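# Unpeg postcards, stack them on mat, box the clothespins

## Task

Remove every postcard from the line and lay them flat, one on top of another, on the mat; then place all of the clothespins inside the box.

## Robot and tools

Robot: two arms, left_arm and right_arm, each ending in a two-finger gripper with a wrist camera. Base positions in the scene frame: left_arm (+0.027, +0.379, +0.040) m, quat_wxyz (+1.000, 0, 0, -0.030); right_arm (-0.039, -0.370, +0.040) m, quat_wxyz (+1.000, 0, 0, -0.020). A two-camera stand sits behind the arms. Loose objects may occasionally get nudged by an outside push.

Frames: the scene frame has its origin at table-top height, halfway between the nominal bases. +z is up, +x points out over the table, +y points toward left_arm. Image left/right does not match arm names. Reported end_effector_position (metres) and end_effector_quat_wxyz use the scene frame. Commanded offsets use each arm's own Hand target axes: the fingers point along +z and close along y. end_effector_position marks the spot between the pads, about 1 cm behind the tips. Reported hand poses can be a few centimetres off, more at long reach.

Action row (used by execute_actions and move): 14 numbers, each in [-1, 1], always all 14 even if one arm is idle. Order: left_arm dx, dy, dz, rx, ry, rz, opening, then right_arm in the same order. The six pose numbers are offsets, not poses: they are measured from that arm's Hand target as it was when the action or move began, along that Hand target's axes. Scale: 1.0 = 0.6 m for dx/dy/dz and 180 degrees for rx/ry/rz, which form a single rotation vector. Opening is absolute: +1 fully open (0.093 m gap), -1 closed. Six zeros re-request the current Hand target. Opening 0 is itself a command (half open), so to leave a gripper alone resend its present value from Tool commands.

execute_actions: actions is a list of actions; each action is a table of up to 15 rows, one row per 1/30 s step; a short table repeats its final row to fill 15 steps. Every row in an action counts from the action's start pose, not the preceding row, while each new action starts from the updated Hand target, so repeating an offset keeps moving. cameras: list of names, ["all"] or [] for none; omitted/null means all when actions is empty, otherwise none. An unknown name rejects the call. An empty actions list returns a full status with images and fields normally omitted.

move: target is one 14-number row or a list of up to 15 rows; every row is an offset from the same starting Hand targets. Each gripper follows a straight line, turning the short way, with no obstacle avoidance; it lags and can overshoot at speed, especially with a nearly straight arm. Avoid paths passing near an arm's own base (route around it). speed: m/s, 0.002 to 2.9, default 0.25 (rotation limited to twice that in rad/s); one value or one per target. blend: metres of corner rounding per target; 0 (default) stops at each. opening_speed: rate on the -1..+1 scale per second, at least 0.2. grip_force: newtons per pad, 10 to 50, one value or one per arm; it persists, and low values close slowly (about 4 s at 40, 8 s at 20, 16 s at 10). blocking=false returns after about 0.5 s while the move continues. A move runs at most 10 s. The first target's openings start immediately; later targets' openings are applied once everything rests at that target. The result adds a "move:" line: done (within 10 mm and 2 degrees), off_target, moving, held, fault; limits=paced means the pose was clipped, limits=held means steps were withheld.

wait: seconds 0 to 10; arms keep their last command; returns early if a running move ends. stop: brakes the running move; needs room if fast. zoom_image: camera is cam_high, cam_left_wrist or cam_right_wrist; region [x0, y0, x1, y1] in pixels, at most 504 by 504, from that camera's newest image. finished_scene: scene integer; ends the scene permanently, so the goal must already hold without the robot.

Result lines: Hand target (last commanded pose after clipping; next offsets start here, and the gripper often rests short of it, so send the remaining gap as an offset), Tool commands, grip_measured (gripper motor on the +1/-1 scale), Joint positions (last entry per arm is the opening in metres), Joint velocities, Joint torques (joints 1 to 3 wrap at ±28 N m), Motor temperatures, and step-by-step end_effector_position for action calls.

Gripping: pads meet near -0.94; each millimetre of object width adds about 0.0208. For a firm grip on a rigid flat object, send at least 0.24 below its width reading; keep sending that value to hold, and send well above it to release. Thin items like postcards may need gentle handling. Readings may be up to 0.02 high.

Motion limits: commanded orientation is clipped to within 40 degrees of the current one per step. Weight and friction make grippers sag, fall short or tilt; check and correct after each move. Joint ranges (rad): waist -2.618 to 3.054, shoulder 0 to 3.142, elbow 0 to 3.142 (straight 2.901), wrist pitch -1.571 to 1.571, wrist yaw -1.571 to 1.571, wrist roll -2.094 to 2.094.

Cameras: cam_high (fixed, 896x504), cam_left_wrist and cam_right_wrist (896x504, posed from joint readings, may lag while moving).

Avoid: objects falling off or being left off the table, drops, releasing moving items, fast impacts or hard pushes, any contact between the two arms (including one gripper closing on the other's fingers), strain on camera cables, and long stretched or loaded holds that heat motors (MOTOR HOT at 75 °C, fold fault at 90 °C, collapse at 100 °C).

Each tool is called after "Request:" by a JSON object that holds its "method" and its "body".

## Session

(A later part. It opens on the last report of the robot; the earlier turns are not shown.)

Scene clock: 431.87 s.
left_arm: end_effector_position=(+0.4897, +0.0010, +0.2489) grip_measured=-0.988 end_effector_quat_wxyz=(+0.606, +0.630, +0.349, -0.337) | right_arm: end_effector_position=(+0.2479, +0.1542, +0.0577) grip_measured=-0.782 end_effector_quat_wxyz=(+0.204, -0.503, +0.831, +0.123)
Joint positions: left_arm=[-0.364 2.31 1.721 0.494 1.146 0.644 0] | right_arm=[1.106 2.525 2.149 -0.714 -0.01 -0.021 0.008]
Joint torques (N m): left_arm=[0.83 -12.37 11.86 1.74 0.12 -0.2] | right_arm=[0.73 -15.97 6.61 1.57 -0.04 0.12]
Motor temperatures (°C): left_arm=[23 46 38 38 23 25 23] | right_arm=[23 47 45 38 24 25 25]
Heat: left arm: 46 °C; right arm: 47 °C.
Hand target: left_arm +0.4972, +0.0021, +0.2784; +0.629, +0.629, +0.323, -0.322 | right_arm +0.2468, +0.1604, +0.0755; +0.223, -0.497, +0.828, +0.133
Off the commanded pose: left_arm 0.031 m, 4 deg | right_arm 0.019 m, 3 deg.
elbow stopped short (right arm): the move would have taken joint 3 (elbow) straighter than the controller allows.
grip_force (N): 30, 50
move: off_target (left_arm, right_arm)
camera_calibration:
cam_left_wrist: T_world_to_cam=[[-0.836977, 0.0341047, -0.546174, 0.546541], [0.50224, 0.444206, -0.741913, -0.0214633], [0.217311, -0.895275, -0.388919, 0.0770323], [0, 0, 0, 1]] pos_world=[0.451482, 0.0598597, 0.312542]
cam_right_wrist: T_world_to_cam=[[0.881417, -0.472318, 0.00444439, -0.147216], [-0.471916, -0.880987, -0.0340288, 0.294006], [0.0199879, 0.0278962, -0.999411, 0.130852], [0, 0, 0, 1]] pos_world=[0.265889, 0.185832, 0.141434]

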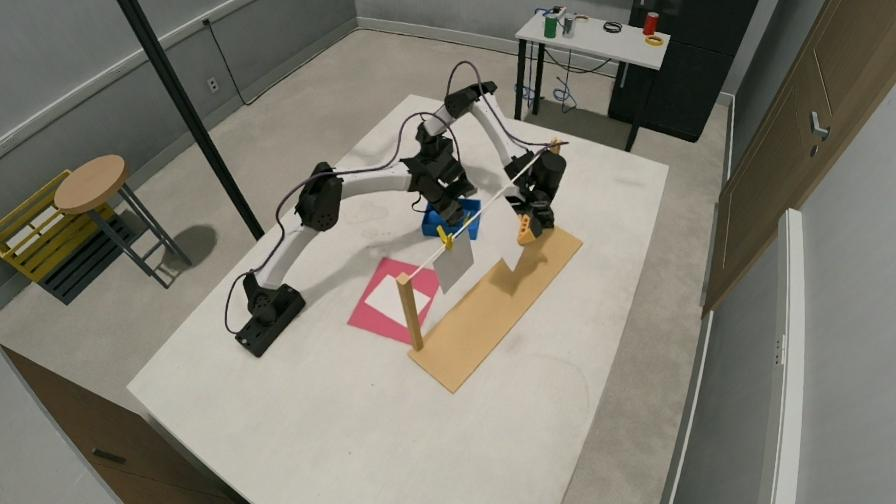

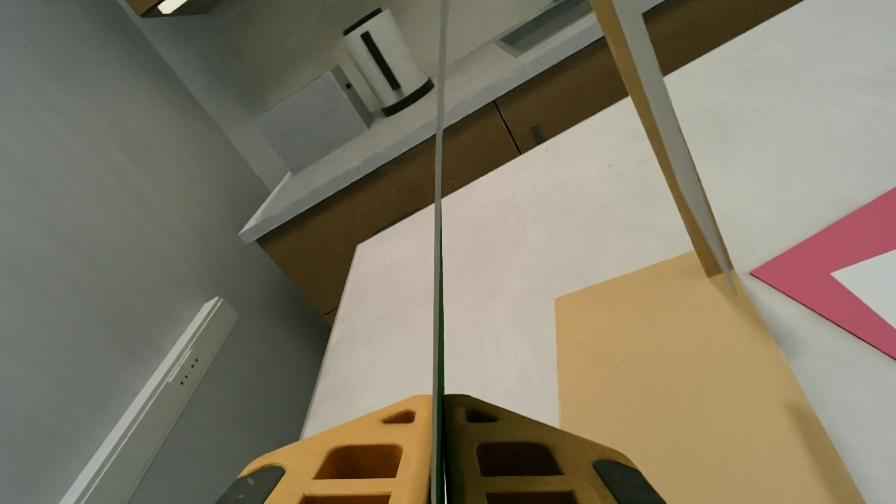

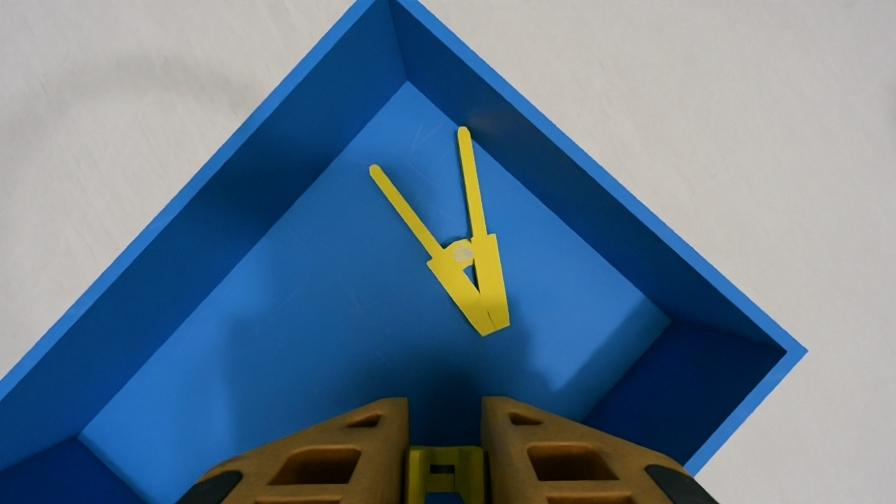

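Request:
{"method": "move", "body": {"target": [[0,0,0,0,0,0,-1,0,0,0,0,0,0,0.3],[0,0,0,0,0,0,-1,-0.142,0,-0.245,0,0,0,0.3],[0.094,-0.093,-0.005,0,0,0.189,-1,0.401,-0.173,-0.781,0,0,0,0.3],[0.1325,-0.182,-0.005,0,0,0.3,-1,0.401,-0.173,-0.781,0,0,0,0.3],[0.0243,-0.3607,-0.0467,0,0,0.3,-1,0.401,-0.173,-0.781,0,0,0,0.3]], "speed": [0.1,0.2,0.3,0.1,0.1], "blend": [0,0.03,0,0.01,0], "opening_speed": 1.0, "cameras": ["all"]}}

Request:
{"method": "zoom_image", "body": {"camera": "cam_high", "region": [330, 110, 580, 370]}}

Scene clock: 453.80 s.
left_arm: end_effector_position=(+0.3332, +0.0346, +0.1200) grip_measured=-0.988 end_effector_quat_wxyz=(+0.695, +0.718, +0.029, -0.027) | right_arm: end_effector_position=(+0.1306, -0.2790, +0.3634) grip_measured=+0.299 end_effector_quat_wxyz=(+0.312, -0.466, +0.823, +0.086)
Joint positions: left_arm=[-0.46 2.229 0.816 1.35 1.046 1.546 0] | right_arm=[0.222 1.02 1.573 -1.556 -0.354 -0.743 0.06]
Joint torques (N m): left_arm=[-1.35 -11.9 3.26 1.78 -0.08 0.19] | right_arm=[-0.88 -0.17 4.75 1.46 -0.42 -0.17]
Heat: left arm: 49 °C; right arm: 51 °C.
Hand target: left_arm +0.3300, +0.0301, +0.1402; +0.707, +0.707, +0.002, -0.002 | right_arm +0.1299, -0.2794, +0.3604; +0.223, -0.497, +0.828, +0.133
Off the commanded pose: left_arm 0.021 m, 5 deg | right_arm 0.003 m, 12 deg.
joint sent to its limit (right arm) — joint 4 (wrist pitch), lower limit. The joint targets are off in orientation, not in position.
grip_force (N): 30, 50
move: off_target (left_arm, right_arm)
camera_calibration:
cam_left_wrist: T_world_to_cam=[[-0.0577405, 0.042992, -0.997405, 0.138138], [0.907259, 0.419159, -0.0344545, -0.272318], [0.416591, -0.906894, -0.0632074, -0.0139987], [0, 0, 0, 1]] pos_world=[0.260871, 0.0955103, 0.127513]
cam_right_wrist: T_world_to_cam=[[0.814767, -0.559764, 0.151061, -0.318637], [-0.530391, -0.824842, -0.195758, -0.0504843], [0.23418, 0.0793759, -0.968947, 0.426063], [0, 0, 0, 1]] pos_world=[0.133063, -0.253822, 0.451084]

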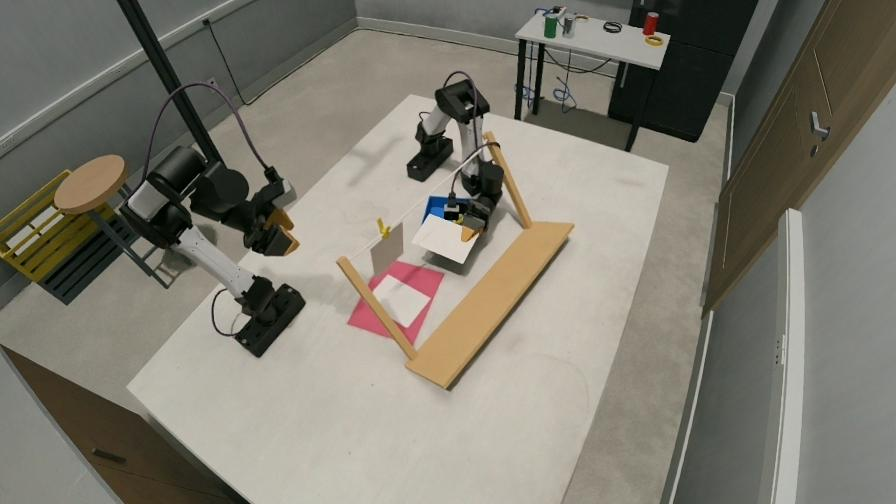

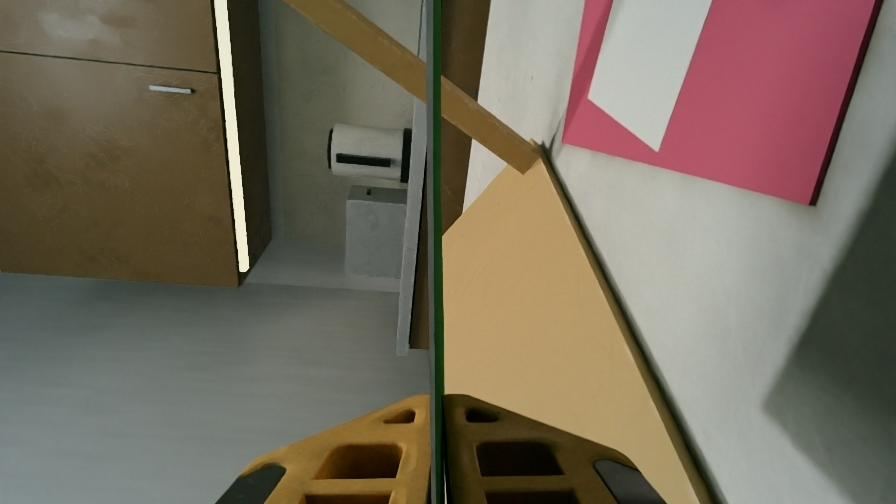

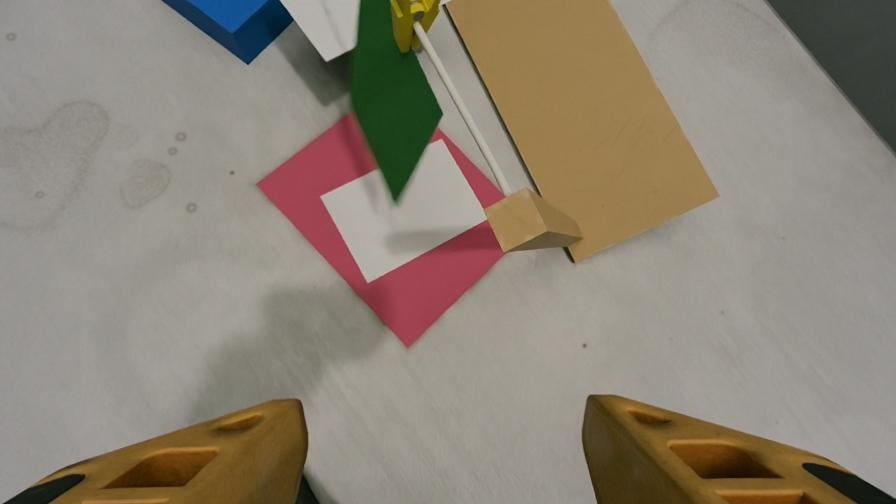

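Scaled by 1.938 from the camera's 896x504 image, which has a finer 1280x720 frame.

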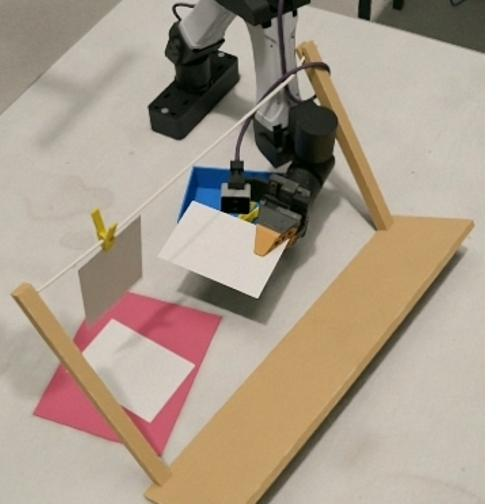

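Request:
{"method": "move", "body": {"target": [0.15,0.0,0.0,0,0,0,-1,0,0,0,0,0,0,0.3], "speed": 0.08, "cameras": ["all"]}}

Request:
{"method": "zoom_image", "body": {"camera": "cam_high", "region": [400, 70, 600, 270]}}

Scene clock: 476.53 s.
left_arm: end_effector_position=(+0.4124, +0.0237, +0.1500) grip_measured=-0.988 end_effector_quat_wxyz=(+0.709, +0.705, +0.011, -0.015) | right_arm: end_effector_position=(+0.1306, -0.2790, +0.3634) grip_measured=+0.299 end_effector_quat_wxyz=(+0.312, -0.466, +0.823, +0.086)
Joint positions: left_arm=[-0.389 2.323 1.175 1.163 1.128 1.52 0] | right_arm=[0.222 1.02 1.573 -1.556 -0.354 -0.743 0.06]
Joint torques (N m): left_arm=[1.83 -7.53 6.27 1.49 0.06 0.49] | right_arm=[-0.88 -0.18 4.75 1.46 -0.41 -0.17]
Heat: left arm: 47 °C; right arm: 45 °C.
Hand target: left_arm +0.4200, +0.0302, +0.1397; +0.707, +0.707, +0.002, -0.002 | right_arm +0.1299, -0.2794, +0.3604; +0.223, -0.497, +0.828, +0.133
Off the commanded pose: left_arm 0.014 m, 2 deg | right_arm 0.003 m, 12 deg.
joint sent to its limit (right arm) — joint 4 (wrist pitch), lower limit. The joint targets are off in orientation, not in position.
grip_force (N): 30, 50
move: off_target (left_arm, right_arm)
camera_calibration:
cam_left_wrist: T_world_to_cam=[[-0.0156392, 0.00531808, -0.999864, 0.156985], [0.912204, 0.409558, -0.0120897, -0.34378], [0.409438, -0.912268, -0.0112563, -0.0597097], [0, 0, 0, 1]] pos_world=[0.3405, 0.0854919, 0.152135]
cam_right_wrist: T_world_to_cam=[[0.814767, -0.559764, 0.151061, -0.318637], [-0.530391, -0.824842, -0.195758, -0.0504843], [0.23418, 0.0793759, -0.968947, 0.426063], [0, 0, 0, 1]] pos_world=[0.133063, -0.253822, 0.451084]

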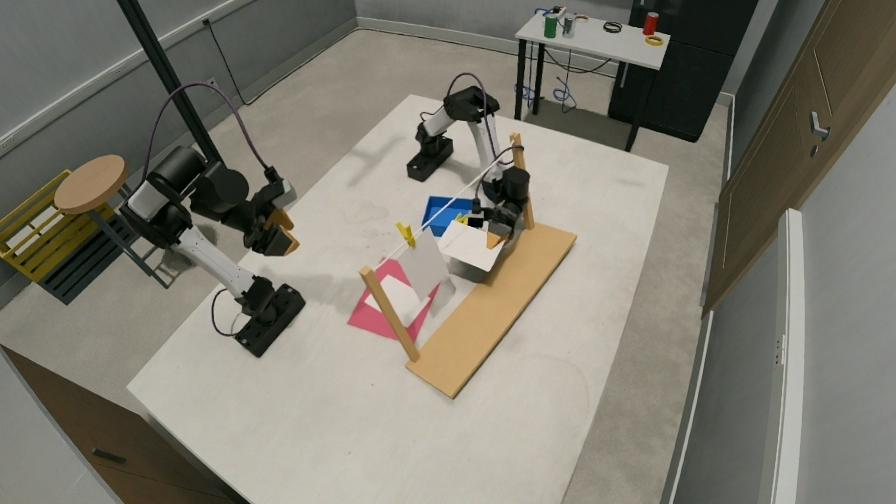

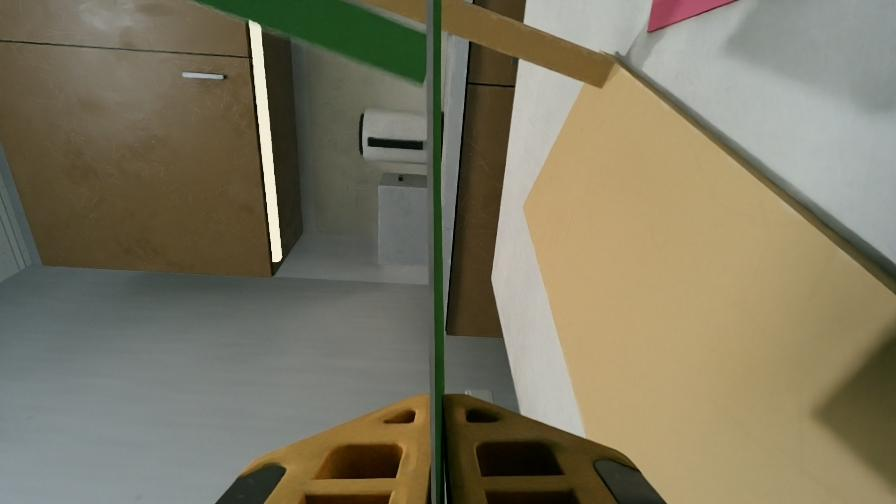

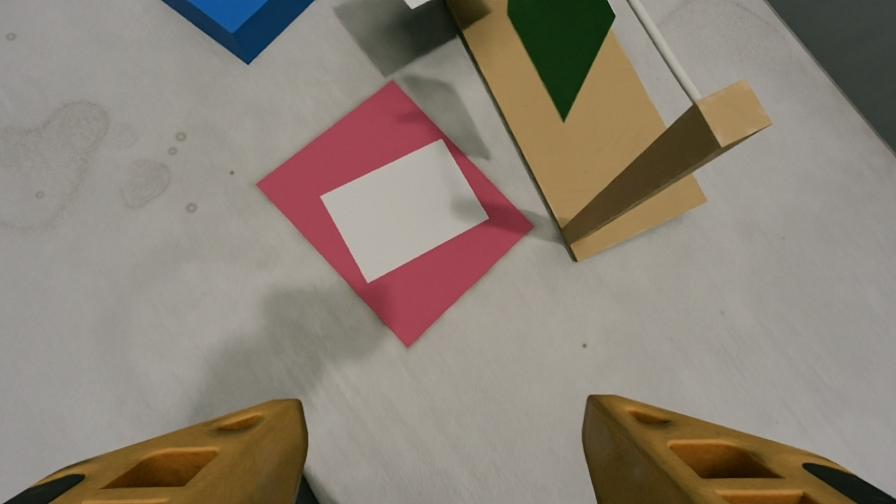

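Scaled by 2.520 from the camera's 896x504 image, which has a finer 1280x720 frame.

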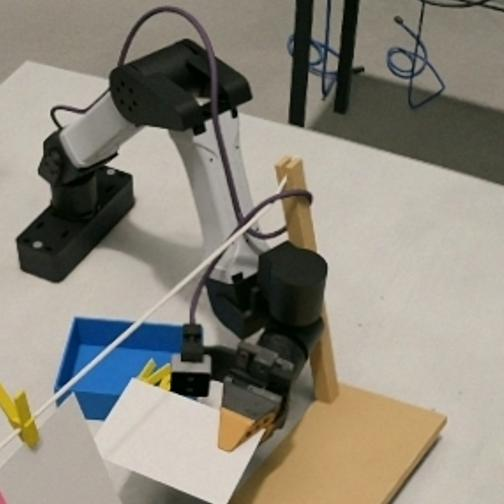

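Request:
{"method": "move", "body": {"target": [-0.0,0.067,0.03,0,0,-0.3,-1,0,0,0,0,0,0,0.3], "speed": 0.08, "cameras": ["cam_high"]}}

Request:
{"method": "zoom_image", "body": {"camera": "cam_high", "region": [430, 70, 570, 230]}}

Scene clock: 516.23 s.
left_arm: end_effector_position=(+0.4151, +0.0173, +0.1433) grip_measured=-0.988 end_effector_quat_wxyz=(+0.604, +0.629, +0.350, -0.341) | right_arm: end_effector_position=(+0.1306, -0.2790, +0.3634) grip_measured=+0.299 end_effector_quat_wxyz=(+0.312, -0.466, +0.823, +0.086)
Joint positions: left_arm=[-0.4 2.312 1.203 1.025 1.115 0.625 0] | right_arm=[0.222 1.02 1.573 -1.556 -0.354 -0.743 0.06]
Joint torques (N m): left_arm=[-0.49 -15.12 7.53 1.52 -0.06 -0.06] | right_arm=[-0.91 -0.16 4.78 1.46 -0.41 -0.17]
Motor temperatures (°C): left_arm=[23 47 37 38 23 25 23] | right_arm=[23 39 40 36 24 25 24]
Heat: left arm: 47 °C; right arm: 40 °C.
Hand target: left_arm +0.4201, +0.0122, +0.1799; +0.629, +0.629, +0.323, -0.323 | right_arm +0.1299, -0.2794, +0.3604; +0.223, -0.497, +0.828, +0.133
Off the commanded pose: left_arm 0.037 m, 5 deg | right_arm 0.003 m, 12 deg.
joint sent to its limit (right arm) — joint 4 (wrist pitch), lower limit. The joint targets are off in orientation, not in position.
grip_force (N): 30, 50
move: off_target (left_arm, right_arm)
Images, in order (width x height): cam_high 896x504.

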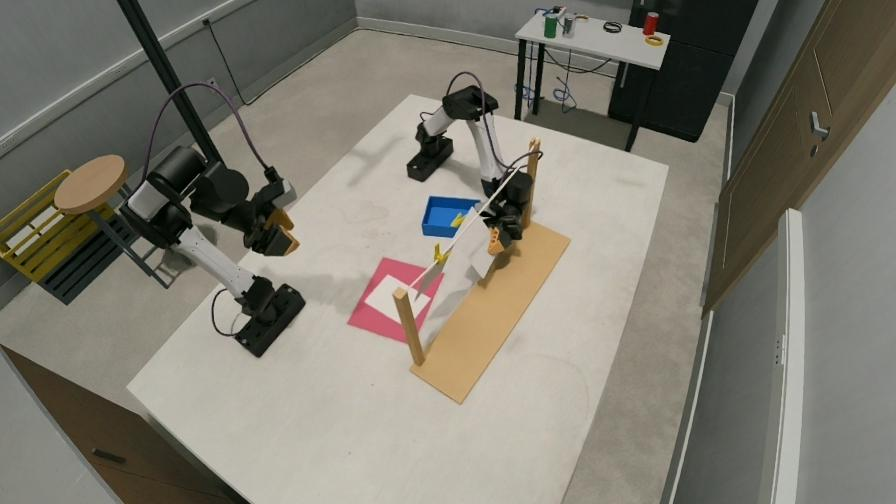

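Scaled by 3.150 from the camera's 896x504 image, which has a finer 1280x720 frame.

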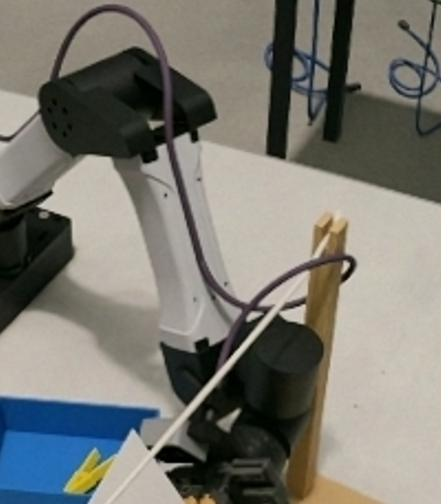

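Request:
{"method": "move", "body": {"target": [-0.06,0.17,0.03,0,0,-0.1,-1,0,0,0,0,0,0,0.3], "speed": 0.1, "cameras": ["cam_high"]}}

Request:
{"method": "zoom_image", "body": {"camera": "cam_high", "region": [430, 70, 610, 250]}}

Scene clock: 541.63 s.
left_arm: end_effector_position=(+0.4774, -0.0072, +0.2413) grip_measured=-0.988 end_effector_quat_wxyz=(+0.550, +0.567, +0.440, -0.426) | right_arm: end_effector_position=(+0.1306, -0.2790, +0.3634) grip_measured=+0.299 end_effector_quat_wxyz=(+0.312, -0.466, +0.823, +0.086)
Joint positions: left_arm=[-0.389 2.295 1.65 0.573 1.12 0.317 0] | right_arm=[0.222 1.02 1.573 -1.556 -0.354 -0.743 0.06]
Joint torques (N m): left_arm=[0.51 -13.15 10.48 1.58 0.09 -0.08] | right_arm=[-0.91 -0.16 4.77 1.45 -0.41 -0.17]
Motor temperatures (°C): left_arm=[23 56 38 39 23 25 23] | right_arm=[23 37 39 36 24 25 24]
Heat: left arm: 56 °C; right arm: 39 °C.
Hand target: left_arm +0.4821, -0.0058, +0.2687; +0.571, +0.571, +0.417, -0.417 | right_arm +0.1299, -0.2794, +0.3604; +0.223, -0.497, +0.828, +0.133
Off the commanded pose: left_arm 0.028 m, 4 deg | right_arm 0.003 m, 12 deg.
joint sent to its limit (right arm) — joint 4 (wrist pitch), lower limit. The joint targets are off in orientation, not in position.
grip_force (N): 30, 50
move: off_target (left_arm, right_arm)
Images, in order (width x height): cam_high 896x504.

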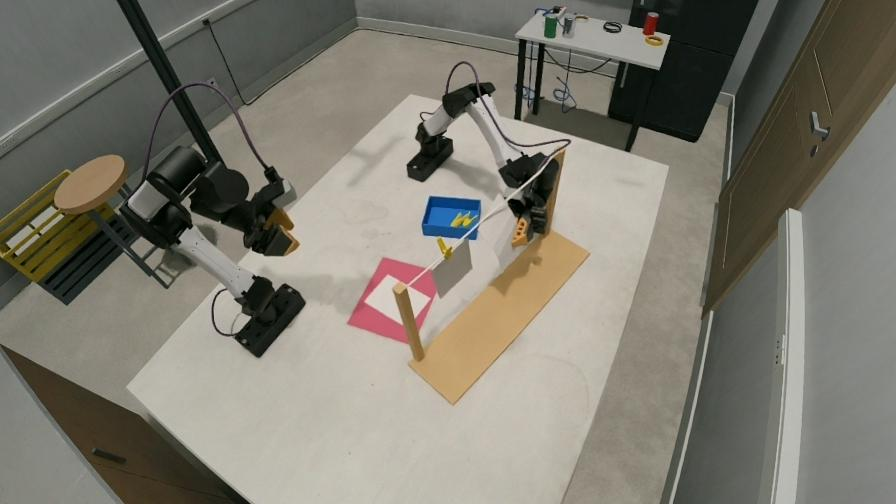

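Scaled by 2.800 from the camera's 896x504 image, which has a finer 1280x720 frame.

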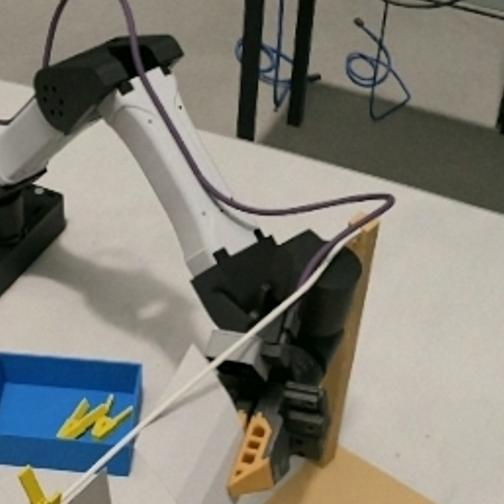

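Request:
{"method": "move", "body": {"target": [-0.1,0.0145,0.083,0,0,-0.1,-1,0,0,0,0,0,0,0.3], "speed": 0.08, "cameras": ["cam_high"]}}

Request:
{"method": "zoom_image", "body": {"camera": "cam_high", "region": [430, 70, 610, 250]}}

Scene clock: 549.30 s.
left_arm: end_effector_position=(+0.4704, -0.0474, +0.2723) grip_measured=-0.988 end_effector_quat_wxyz=(+0.438, +0.479, +0.558, -0.517) | right_arm: end_effector_position=(+0.1306, -0.2790, +0.3634) grip_measured=+0.299 end_effector_quat_wxyz=(+0.312, -0.466, +0.823, +0.086)
Joint positions: left_arm=[-0.465 2.295 1.843 0.286 1.046 -0.015 0] | right_arm=[0.222 1.02 1.573 -1.556 -0.354 -0.743 0.06]
Joint torques (N m): left_arm=[-0.99 -14.93 12.57 2.18 -0.01 0.15] | right_arm=[-0.92 -0.16 4.75 1.46 -0.41 -0.17]
Motor temperatures (°C): left_arm=[23 57 38 39 23 25 23] | right_arm=[23 37 39 36 24 25 24]
Heat: left arm: 57 °C; right arm: 39 °C.
Hand target: left_arm +0.4721, -0.0556, +0.3285; +0.499, +0.499, +0.501, -0.501 | right_arm +0.1299, -0.2794, +0.3604; +0.223, -0.497, +0.828, +0.133
Off the commanded pose: left_arm 0.057 m, 10 deg | right_arm 0.003 m, 12 deg.
joint sent to its limit (right arm) — joint 4 (wrist pitch), lower limit. The joint targets are off in orientation, not in position.
grip_force (N): 30, 50
move: off_target (left_arm, right_arm)
Images, in order (width x height): cam_high 896x504.

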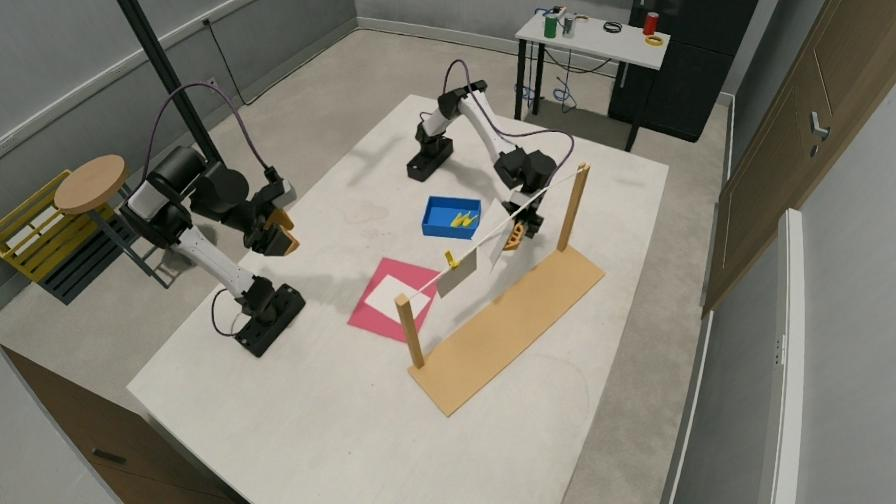

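Scaled by 2.800 from the camera's 896x504 image, which has a finer 1280x720 frame.

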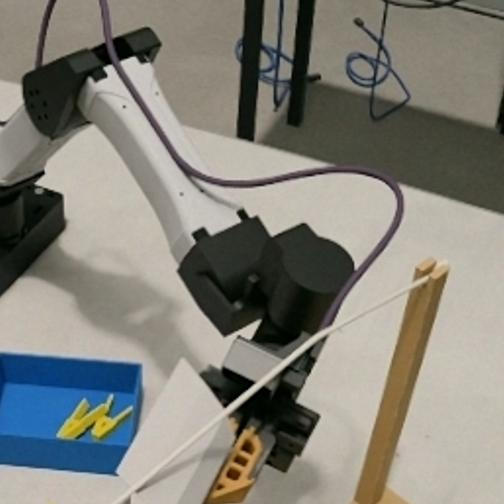

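Request:
{"method": "move", "body": {"target": [0.0,-0.12,0.0,0,0,0,-1,0,0,0,0,0,0,0.3], "speed": 0.06, "cameras": ["all"]}}

Request:
{"method": "zoom_image", "body": {"camera": "cam_high", "region": [400, 90, 620, 310]}}

Scene clock: 576.60 s.
left_arm: end_effector_position=(+0.4073, -0.0587, +0.2948) grip_measured=-0.988 end_effector_quat_wxyz=(+0.465, +0.492, +0.531, -0.510) | right_arm: end_effector_position=(+0.1306, -0.2790, +0.3634) grip_measured=+0.299 end_effector_quat_wxyz=(+0.312, -0.466, +0.823, +0.086)
Joint positions: left_arm=[-0.553 2.096 1.563 0.447 0.964 -0.014 0] | right_arm=[0.222 1.02 1.573 -1.556 -0.354 -0.743 0.06]
Joint torques (N m): left_arm=[-0.61 -15.38 6.52 1.9 -0.05 0.16] | right_arm=[-0.94 -0.12 4.75 1.46 -0.41 -0.17]
Motor temperatures (°C): left_arm=[23 62 45 45 23 25 23] | right_arm=[23 36 39 36 24 25 24]
Heat: left arm: 62 °C; right arm: 39 °C.
Hand target: left_arm +0.4001, -0.0557, +0.3291; +0.499, +0.499, +0.501, -0.501 | right_arm +0.1299, -0.2794, +0.3604; +0.223, -0.497, +0.828, +0.133
Off the commanded pose: left_arm 0.035 m, 5 deg | right_arm 0.003 m, 12 deg.
joint sent to its limit (right arm) — joint 4 (wrist pitch), lower limit. The joint targets are off in orientation, not in position.
grip_force (N): 30, 50
move: off_target (left_arm, right_arm)
camera_calibration:
cam_left_wrist: T_world_to_cam=[[-0.997849, 0.0171186, 0.0632784, 0.389563], [-0.0483411, 0.459822, -0.886694, 0.348434], [-0.0442757, -0.887846, -0.458005, 0.186667], [0, 0, 0, 1]] pos_world=[0.413834, -0.00115487, 0.369798]
cam_right_wrist: T_world_to_cam=[[0.814767, -0.559764, 0.151061, -0.318637], [-0.530391, -0.824842, -0.195758, -0.0504843], [0.23418, 0.0793759, -0.968947, 0.426063], [0, 0, 0, 1]] pos_world=[0.133063, -0.253822, 0.451084]

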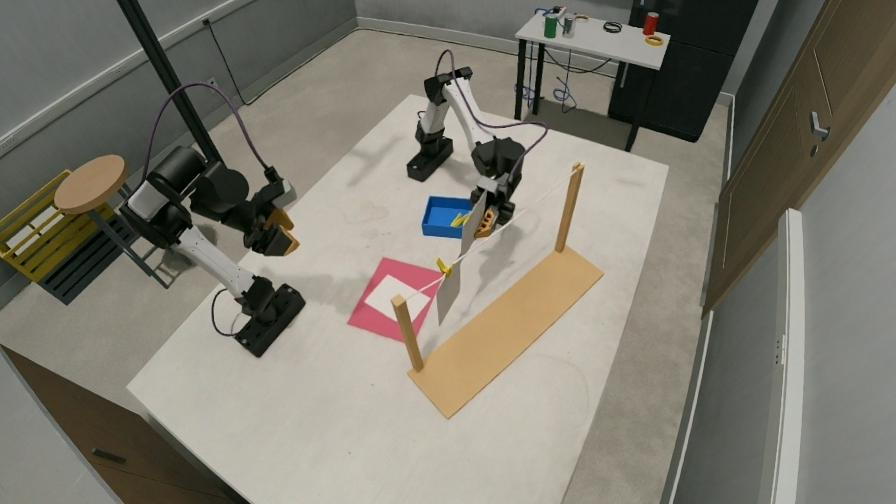

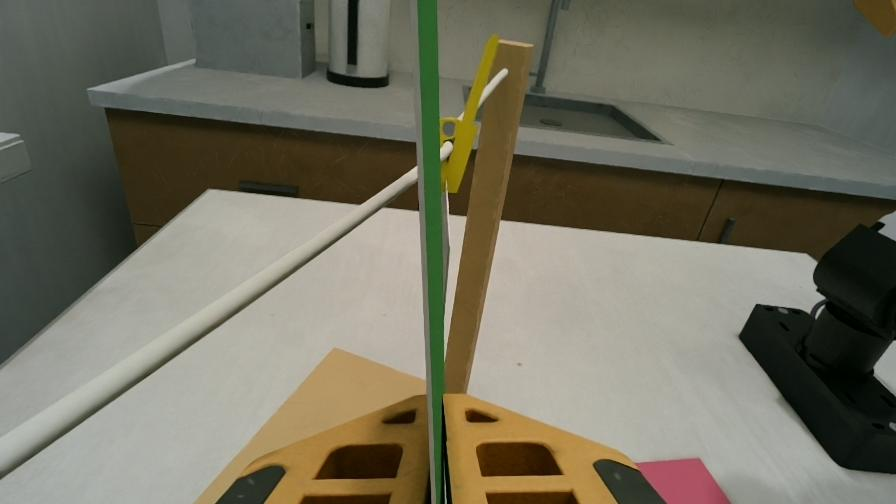

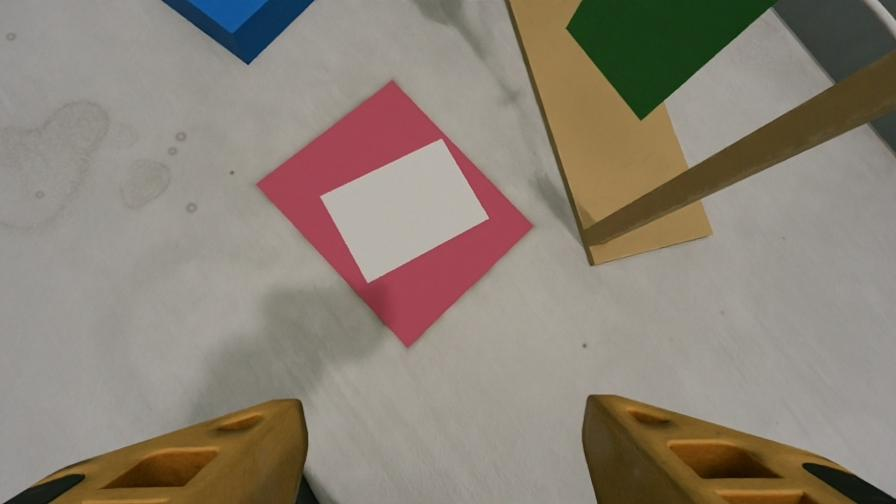

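Scaled by 2.291 from the camera's 896x504 image, which has a finer 1280x720 frame.

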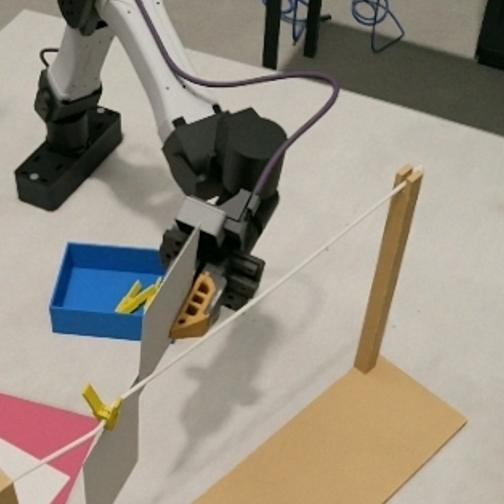

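Request:
{"method": "move", "body": {"target": [0,-0.1667,-0.06,0,0,0,-1,0,0,0,0,0,0,0.3], "speed": 0.15, "cameras": ["all"]}}

Scene clock: 607.90 s.
left_arm: end_effector_position=(+0.3043, -0.0228, +0.3095) grip_measured=-0.988 end_effector_quat_wxyz=(+0.472, +0.497, +0.523, -0.507) | right_arm: end_effector_position=(+0.1306, -0.2790, +0.3634) grip_measured=+0.299 end_effector_quat_wxyz=(+0.312, -0.466, +0.823, +0.086)
Joint positions: left_arm=[-0.635 1.708 1.086 0.558 0.885 -0.012 0] | right_arm=[0.222 1.02 1.573 -1.556 -0.354 -0.743 0.06]
Joint torques (N m): left_arm=[-0.32 -10.86 6.32 1.96 -0.09 0.13] | right_arm=[-0.88 -0.16 4.81 1.45 -0.4 -0.16]
Motor temperatures (°C): left_arm=[23 59 41 43 23 25 23] | right_arm=[23 35 38 35 24 25 24]
Heat: left arm: 59 °C; right arm: 38 °C.
Hand target: left_arm +0.3000, -0.0197, +0.3294; +0.499, +0.499, +0.501, -0.501 | right_arm +0.1299, -0.2794, +0.3604; +0.223, -0.497, +0.828, +0.133
Off the commanded pose: left_arm 0.021 m, 4 deg | right_arm 0.003 m, 12 deg.
joint sent to its limit (right arm) — joint 4 (wrist pitch), lower limit. The joint targets are off in orientation, not in position.
grip_force (N): 30, 50
move: off_target (left_arm, right_arm)
camera_calibration:
cam_left_wrist: T_world_to_cam=[[-0.998952, 0.0208565, 0.0407428, 0.29257], [-0.0269129, 0.45236, -0.891429, 0.334762], [-0.0370225, -0.891592, -0.451325, 0.216347], [0, 0, 0, 1]] pos_world=[0.309282, 0.0353588, 0.384139]
cam_right_wrist: T_world_to_cam=[[0.814767, -0.559764, 0.151061, -0.318637], [-0.530391, -0.824842, -0.195758, -0.0504843], [0.23418, 0.0793759, -0.968947, 0.426063], [0, 0, 0, 1]] pos_world=[0.133063, -0.253822, 0.451084]

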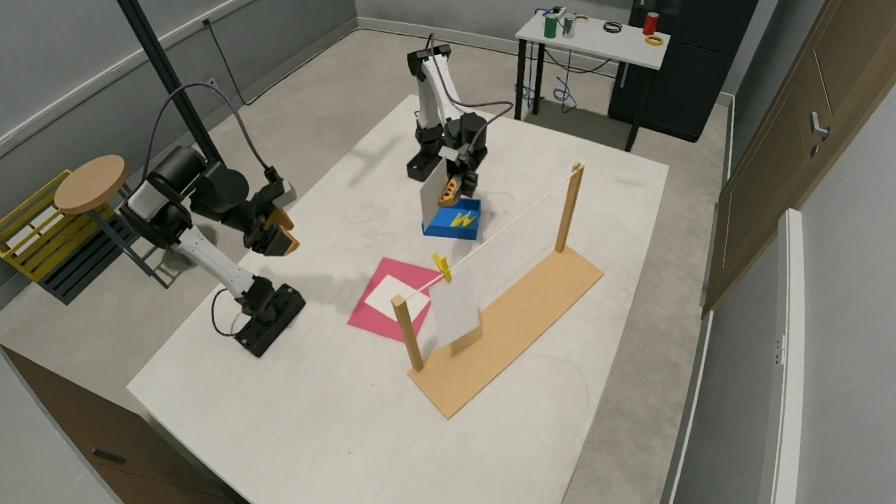

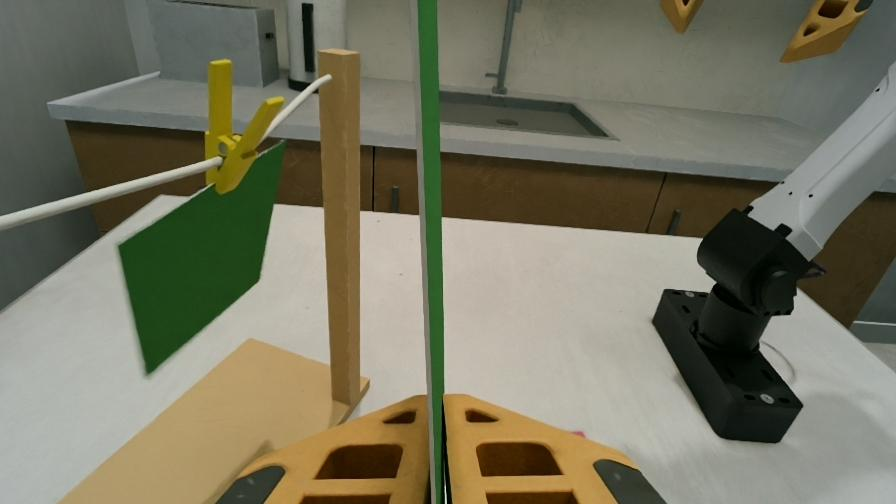

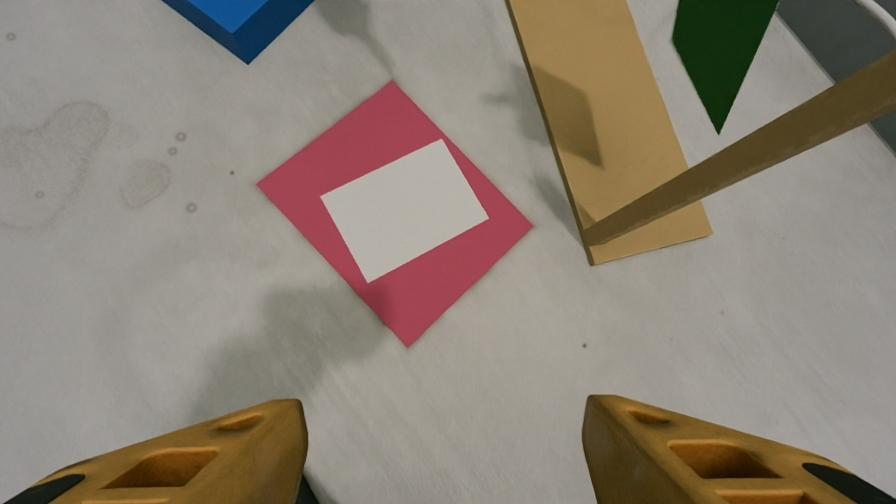

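Request:
{"method": "move", "body": {"target": [[0.05,-0.05,0.05,-0.0524,0.0524,0.498,-1,0,0,0,0,0,0,0.3],[0.267,-0.095,0.175,0.1003,0.2005,0.4607,-1,0,0,0,0,0,0,0.3]], "speed": 0.3, "blend": [0.03,0], "cameras": ["cam_high","cam_right_wrist"]}}

Scene clock: 635.23 s.
left_arm: end_effector_position=(+0.2387, -0.1158, +0.1595) grip_measured=-0.988 end_effector_quat_wxyz=(+0.447, +0.888, +0.100, +0.039) | right_arm: end_effector_position=(+0.1306, -0.2790, +0.3634) grip_measured=+0.299 end_effector_quat_wxyz=(+0.312, -0.466, +0.823, +0.086)
Joint positions: left_arm=[-1.037 1.937 1.31 -0.031 0.219 1.712 0] | right_arm=[0.222 1.02 1.573 -1.556 -0.354 -0.743 0.06]
Joint torques (N m): left_arm=[-0.18 -8.28 10 1.61 0.07 0.03] | right_arm=[-0.91 -0.12 4.78 1.46 -0.41 -0.17]
Motor temperatures (°C): left_arm=[23 53 40 44 23 25 23] | right_arm=[23 34 38 35 24 25 24]
Heat: left arm: 53 °C; right arm: 38 °C.
Hand target: left_arm +0.2424, -0.1248, +0.1695; +0.459, +0.882, +0.095, +0.046 | right_arm +0.1299, -0.2794, +0.3604; +0.223, -0.497, +0.828, +0.133
Off the commanded pose: left_arm 0.014 m, 2 deg | right_arm 0.003 m, 12 deg.
joint sent to its limit (right arm) — joint 4 (wrist pitch), lower limit. The joint targets are off in orientation, not in position.
grip_force (N): 30, 50
move: off_target (left_arm, right_arm)
camera_calibration:
cam_right_wrist: T_world_to_cam=[[0.814767, -0.559764, 0.151061, -0.318637], [-0.530391, -0.824842, -0.195758, -0.0504843], [0.23418, 0.0793759, -0.968947, 0.426063], [0, 0, 0, 1]] pos_world=[0.133063, -0.253822, 0.451084]
Images, in order (width x height): cam_high 896x504, cam_right_wrist 896x504.

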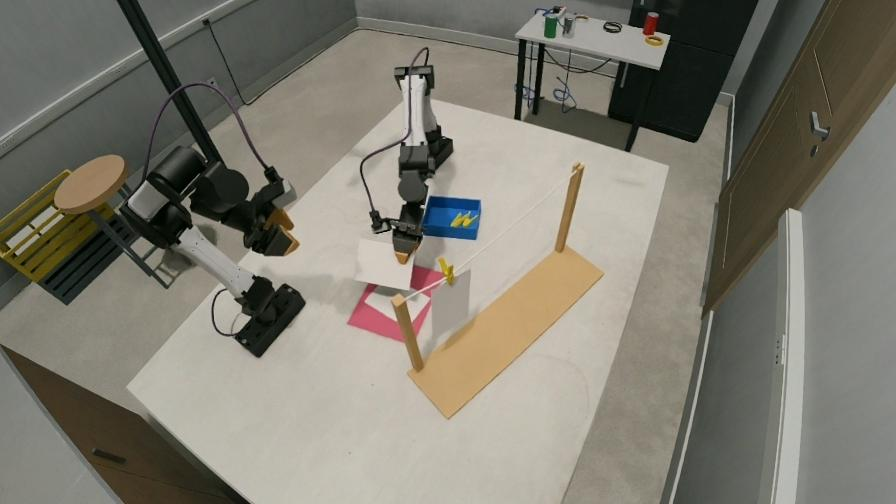

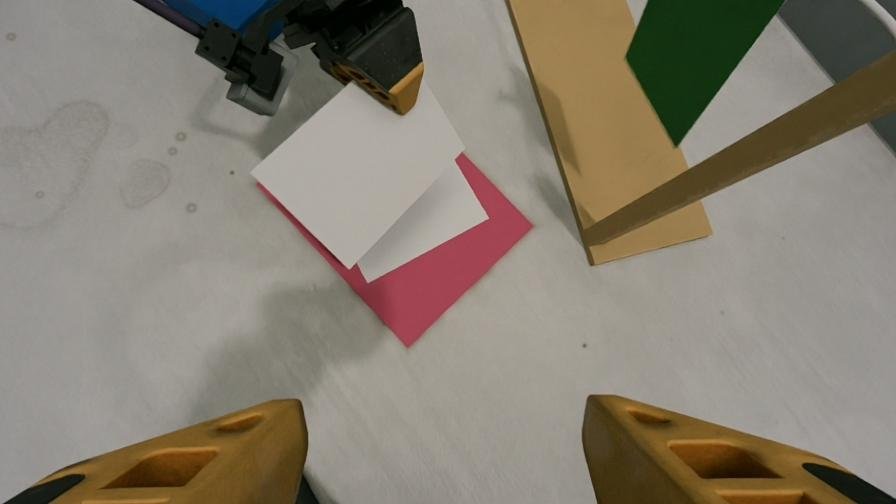

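Request:
{"method": "move", "body": {"target": [0.0627,-0.1255,0.125,0,0,0,-1,0,0,0,0,0,0,0.3], "speed": 0.12, "cameras": ["cam_high","cam_right_wrist"]}}

Scene clock: 646.30 s.
left_arm: end_effector_position=(+0.2786, -0.1293, +0.0641) grip_measured=-0.988 end_effector_quat_wxyz=(+0.451, +0.886, +0.100, +0.048) | right_arm: end_effector_position=(+0.1306, -0.2790, +0.3634) grip_measured=+0.299 end_effector_quat_wxyz=(+0.312, -0.466, +0.823, +0.086)
Joint positions: left_arm=[-0.975 2.218 1.311 0.253 0.255 1.756 0] | right_arm=[0.222 1.02 1.573 -1.556 -0.354 -0.743 0.06]
Joint torques (N m): left_arm=[0.42 -8.92 8.01 1.69 0.27 0.07] | right_arm=[-0.92 -0.17 4.75 1.47 -0.41 -0.17]
Heat: left arm: 52 °C; right arm: 38 °C.
Hand target: left_arm +0.2822, -0.1347, +0.0646; +0.459, +0.882, +0.095, +0.046 | right_arm +0.1299, -0.2794, +0.3604; +0.223, -0.497, +0.828, +0.133
Off the commanded pose: left_arm 0.007 m, 1 deg | right_arm 0.003 m, 12 deg.
joint sent to its limit (right arm) — joint 4 (wrist pitch), lower limit. The joint targets are off in orientation, not in position.
grip_force (N): 30, 50
move: off_target (right_arm)
camera_calibration:
cam_right_wrist: T_world_to_cam=[[0.814767, -0.559764, 0.151061, -0.318637], [-0.530391, -0.824842, -0.195758, -0.0504843], [0.23418, 0.0793759, -0.968947, 0.426063], [0, 0, 0, 1]] pos_world=[0.133063, -0.253822, 0.451084]
Images, in order (width x height): cam_high 896x504, cam_right_wrist 896x504.

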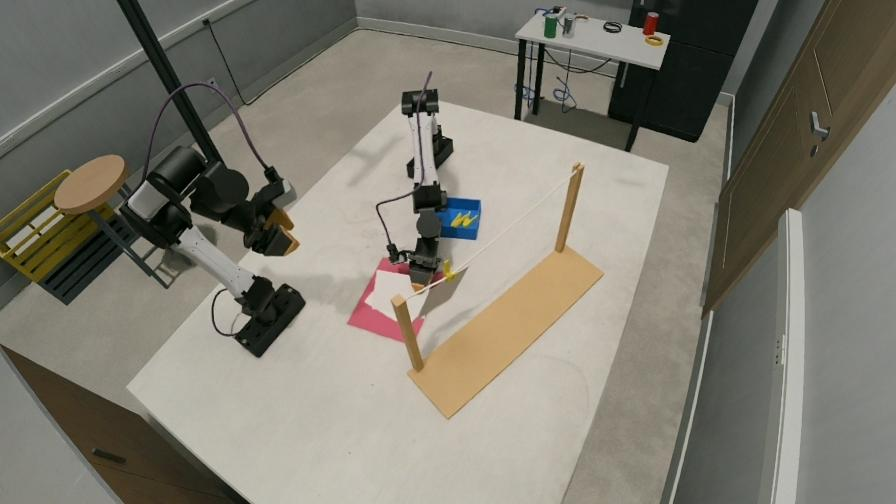

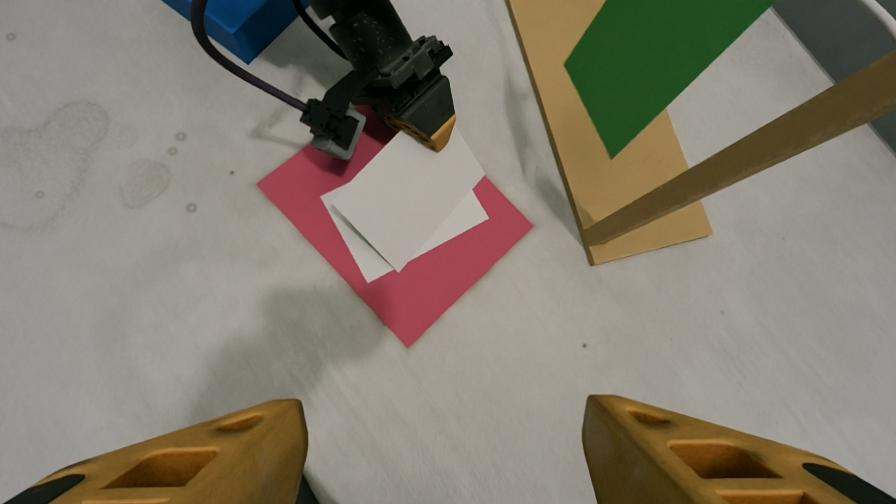

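Request:
{"method": "move", "body": {"target": [[-0.018,0.0563,-0.0067,0.001,-0.0909,0.0638,-1,0,0,0,0,0,0,0.3],[-0.0177,0.0154,0.0207,0.001,-0.0909,0.0638,-1,0,0,0,0,0,0,0.3]], "speed": 0.15, "cameras": ["cam_right_wrist"]}}

Scene clock: 657.93 s.
left_arm: end_effector_position=(+0.2732, -0.1509, +0.0667) grip_measured=-0.988 end_effector_quat_wxyz=(+0.451, +0.890, -0.056, -0.033) | right_arm: end_effector_position=(+0.1306, -0.2790, +0.3634) grip_measured=+0.299 end_effector_quat_wxyz=(+0.312, -0.466, +0.823, +0.086)
Joint positions: left_arm=[-0.92 2.34 1.581 -0.016 0.564 2.044 0] | right_arm=[0.222 1.02 1.573 -1.556 -0.354 -0.743 0.06]
Joint torques (N m): left_arm=[0.5 -10.63 6.2 1.59 0.44 0.04] | right_arm=[-0.94 -0.17 4.77 1.46 -0.41 -0.17]
Heat: left arm: 50 °C; right arm: 38 °C.
Hand target: left_arm +0.2753, -0.1520, +0.0651; +0.459, +0.886, -0.060, -0.034 | right_arm +0.1299, -0.2794, +0.3604; +0.223, -0.497, +0.828, +0.133
Off the commanded pose: left_arm 0.003 m, 1 deg | right_arm 0.003 m, 12 deg.
joint sent to its limit (right arm) — joint 4 (wrist pitch), lower limit. The joint targets are off in orientation, not in position.
grip_force (N): 30, 50
move: off_target (right_arm)
camera_calibration:
cam_right_wrist: T_world_to_cam=[[0.814767, -0.559764, 0.151061, -0.318637], [-0.530391, -0.824842, -0.195758, -0.0504843], [0.23418, 0.0793759, -0.968947, 0.426063], [0, 0, 0, 1]] pos_world=[0.133063, -0.253822, 0.451084]
Images, in order (width x height): cam_right_wrist 896x504.

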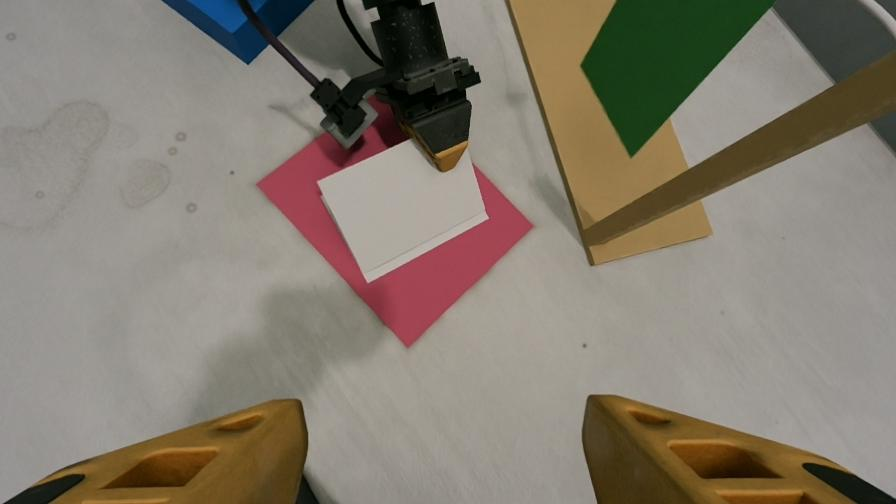

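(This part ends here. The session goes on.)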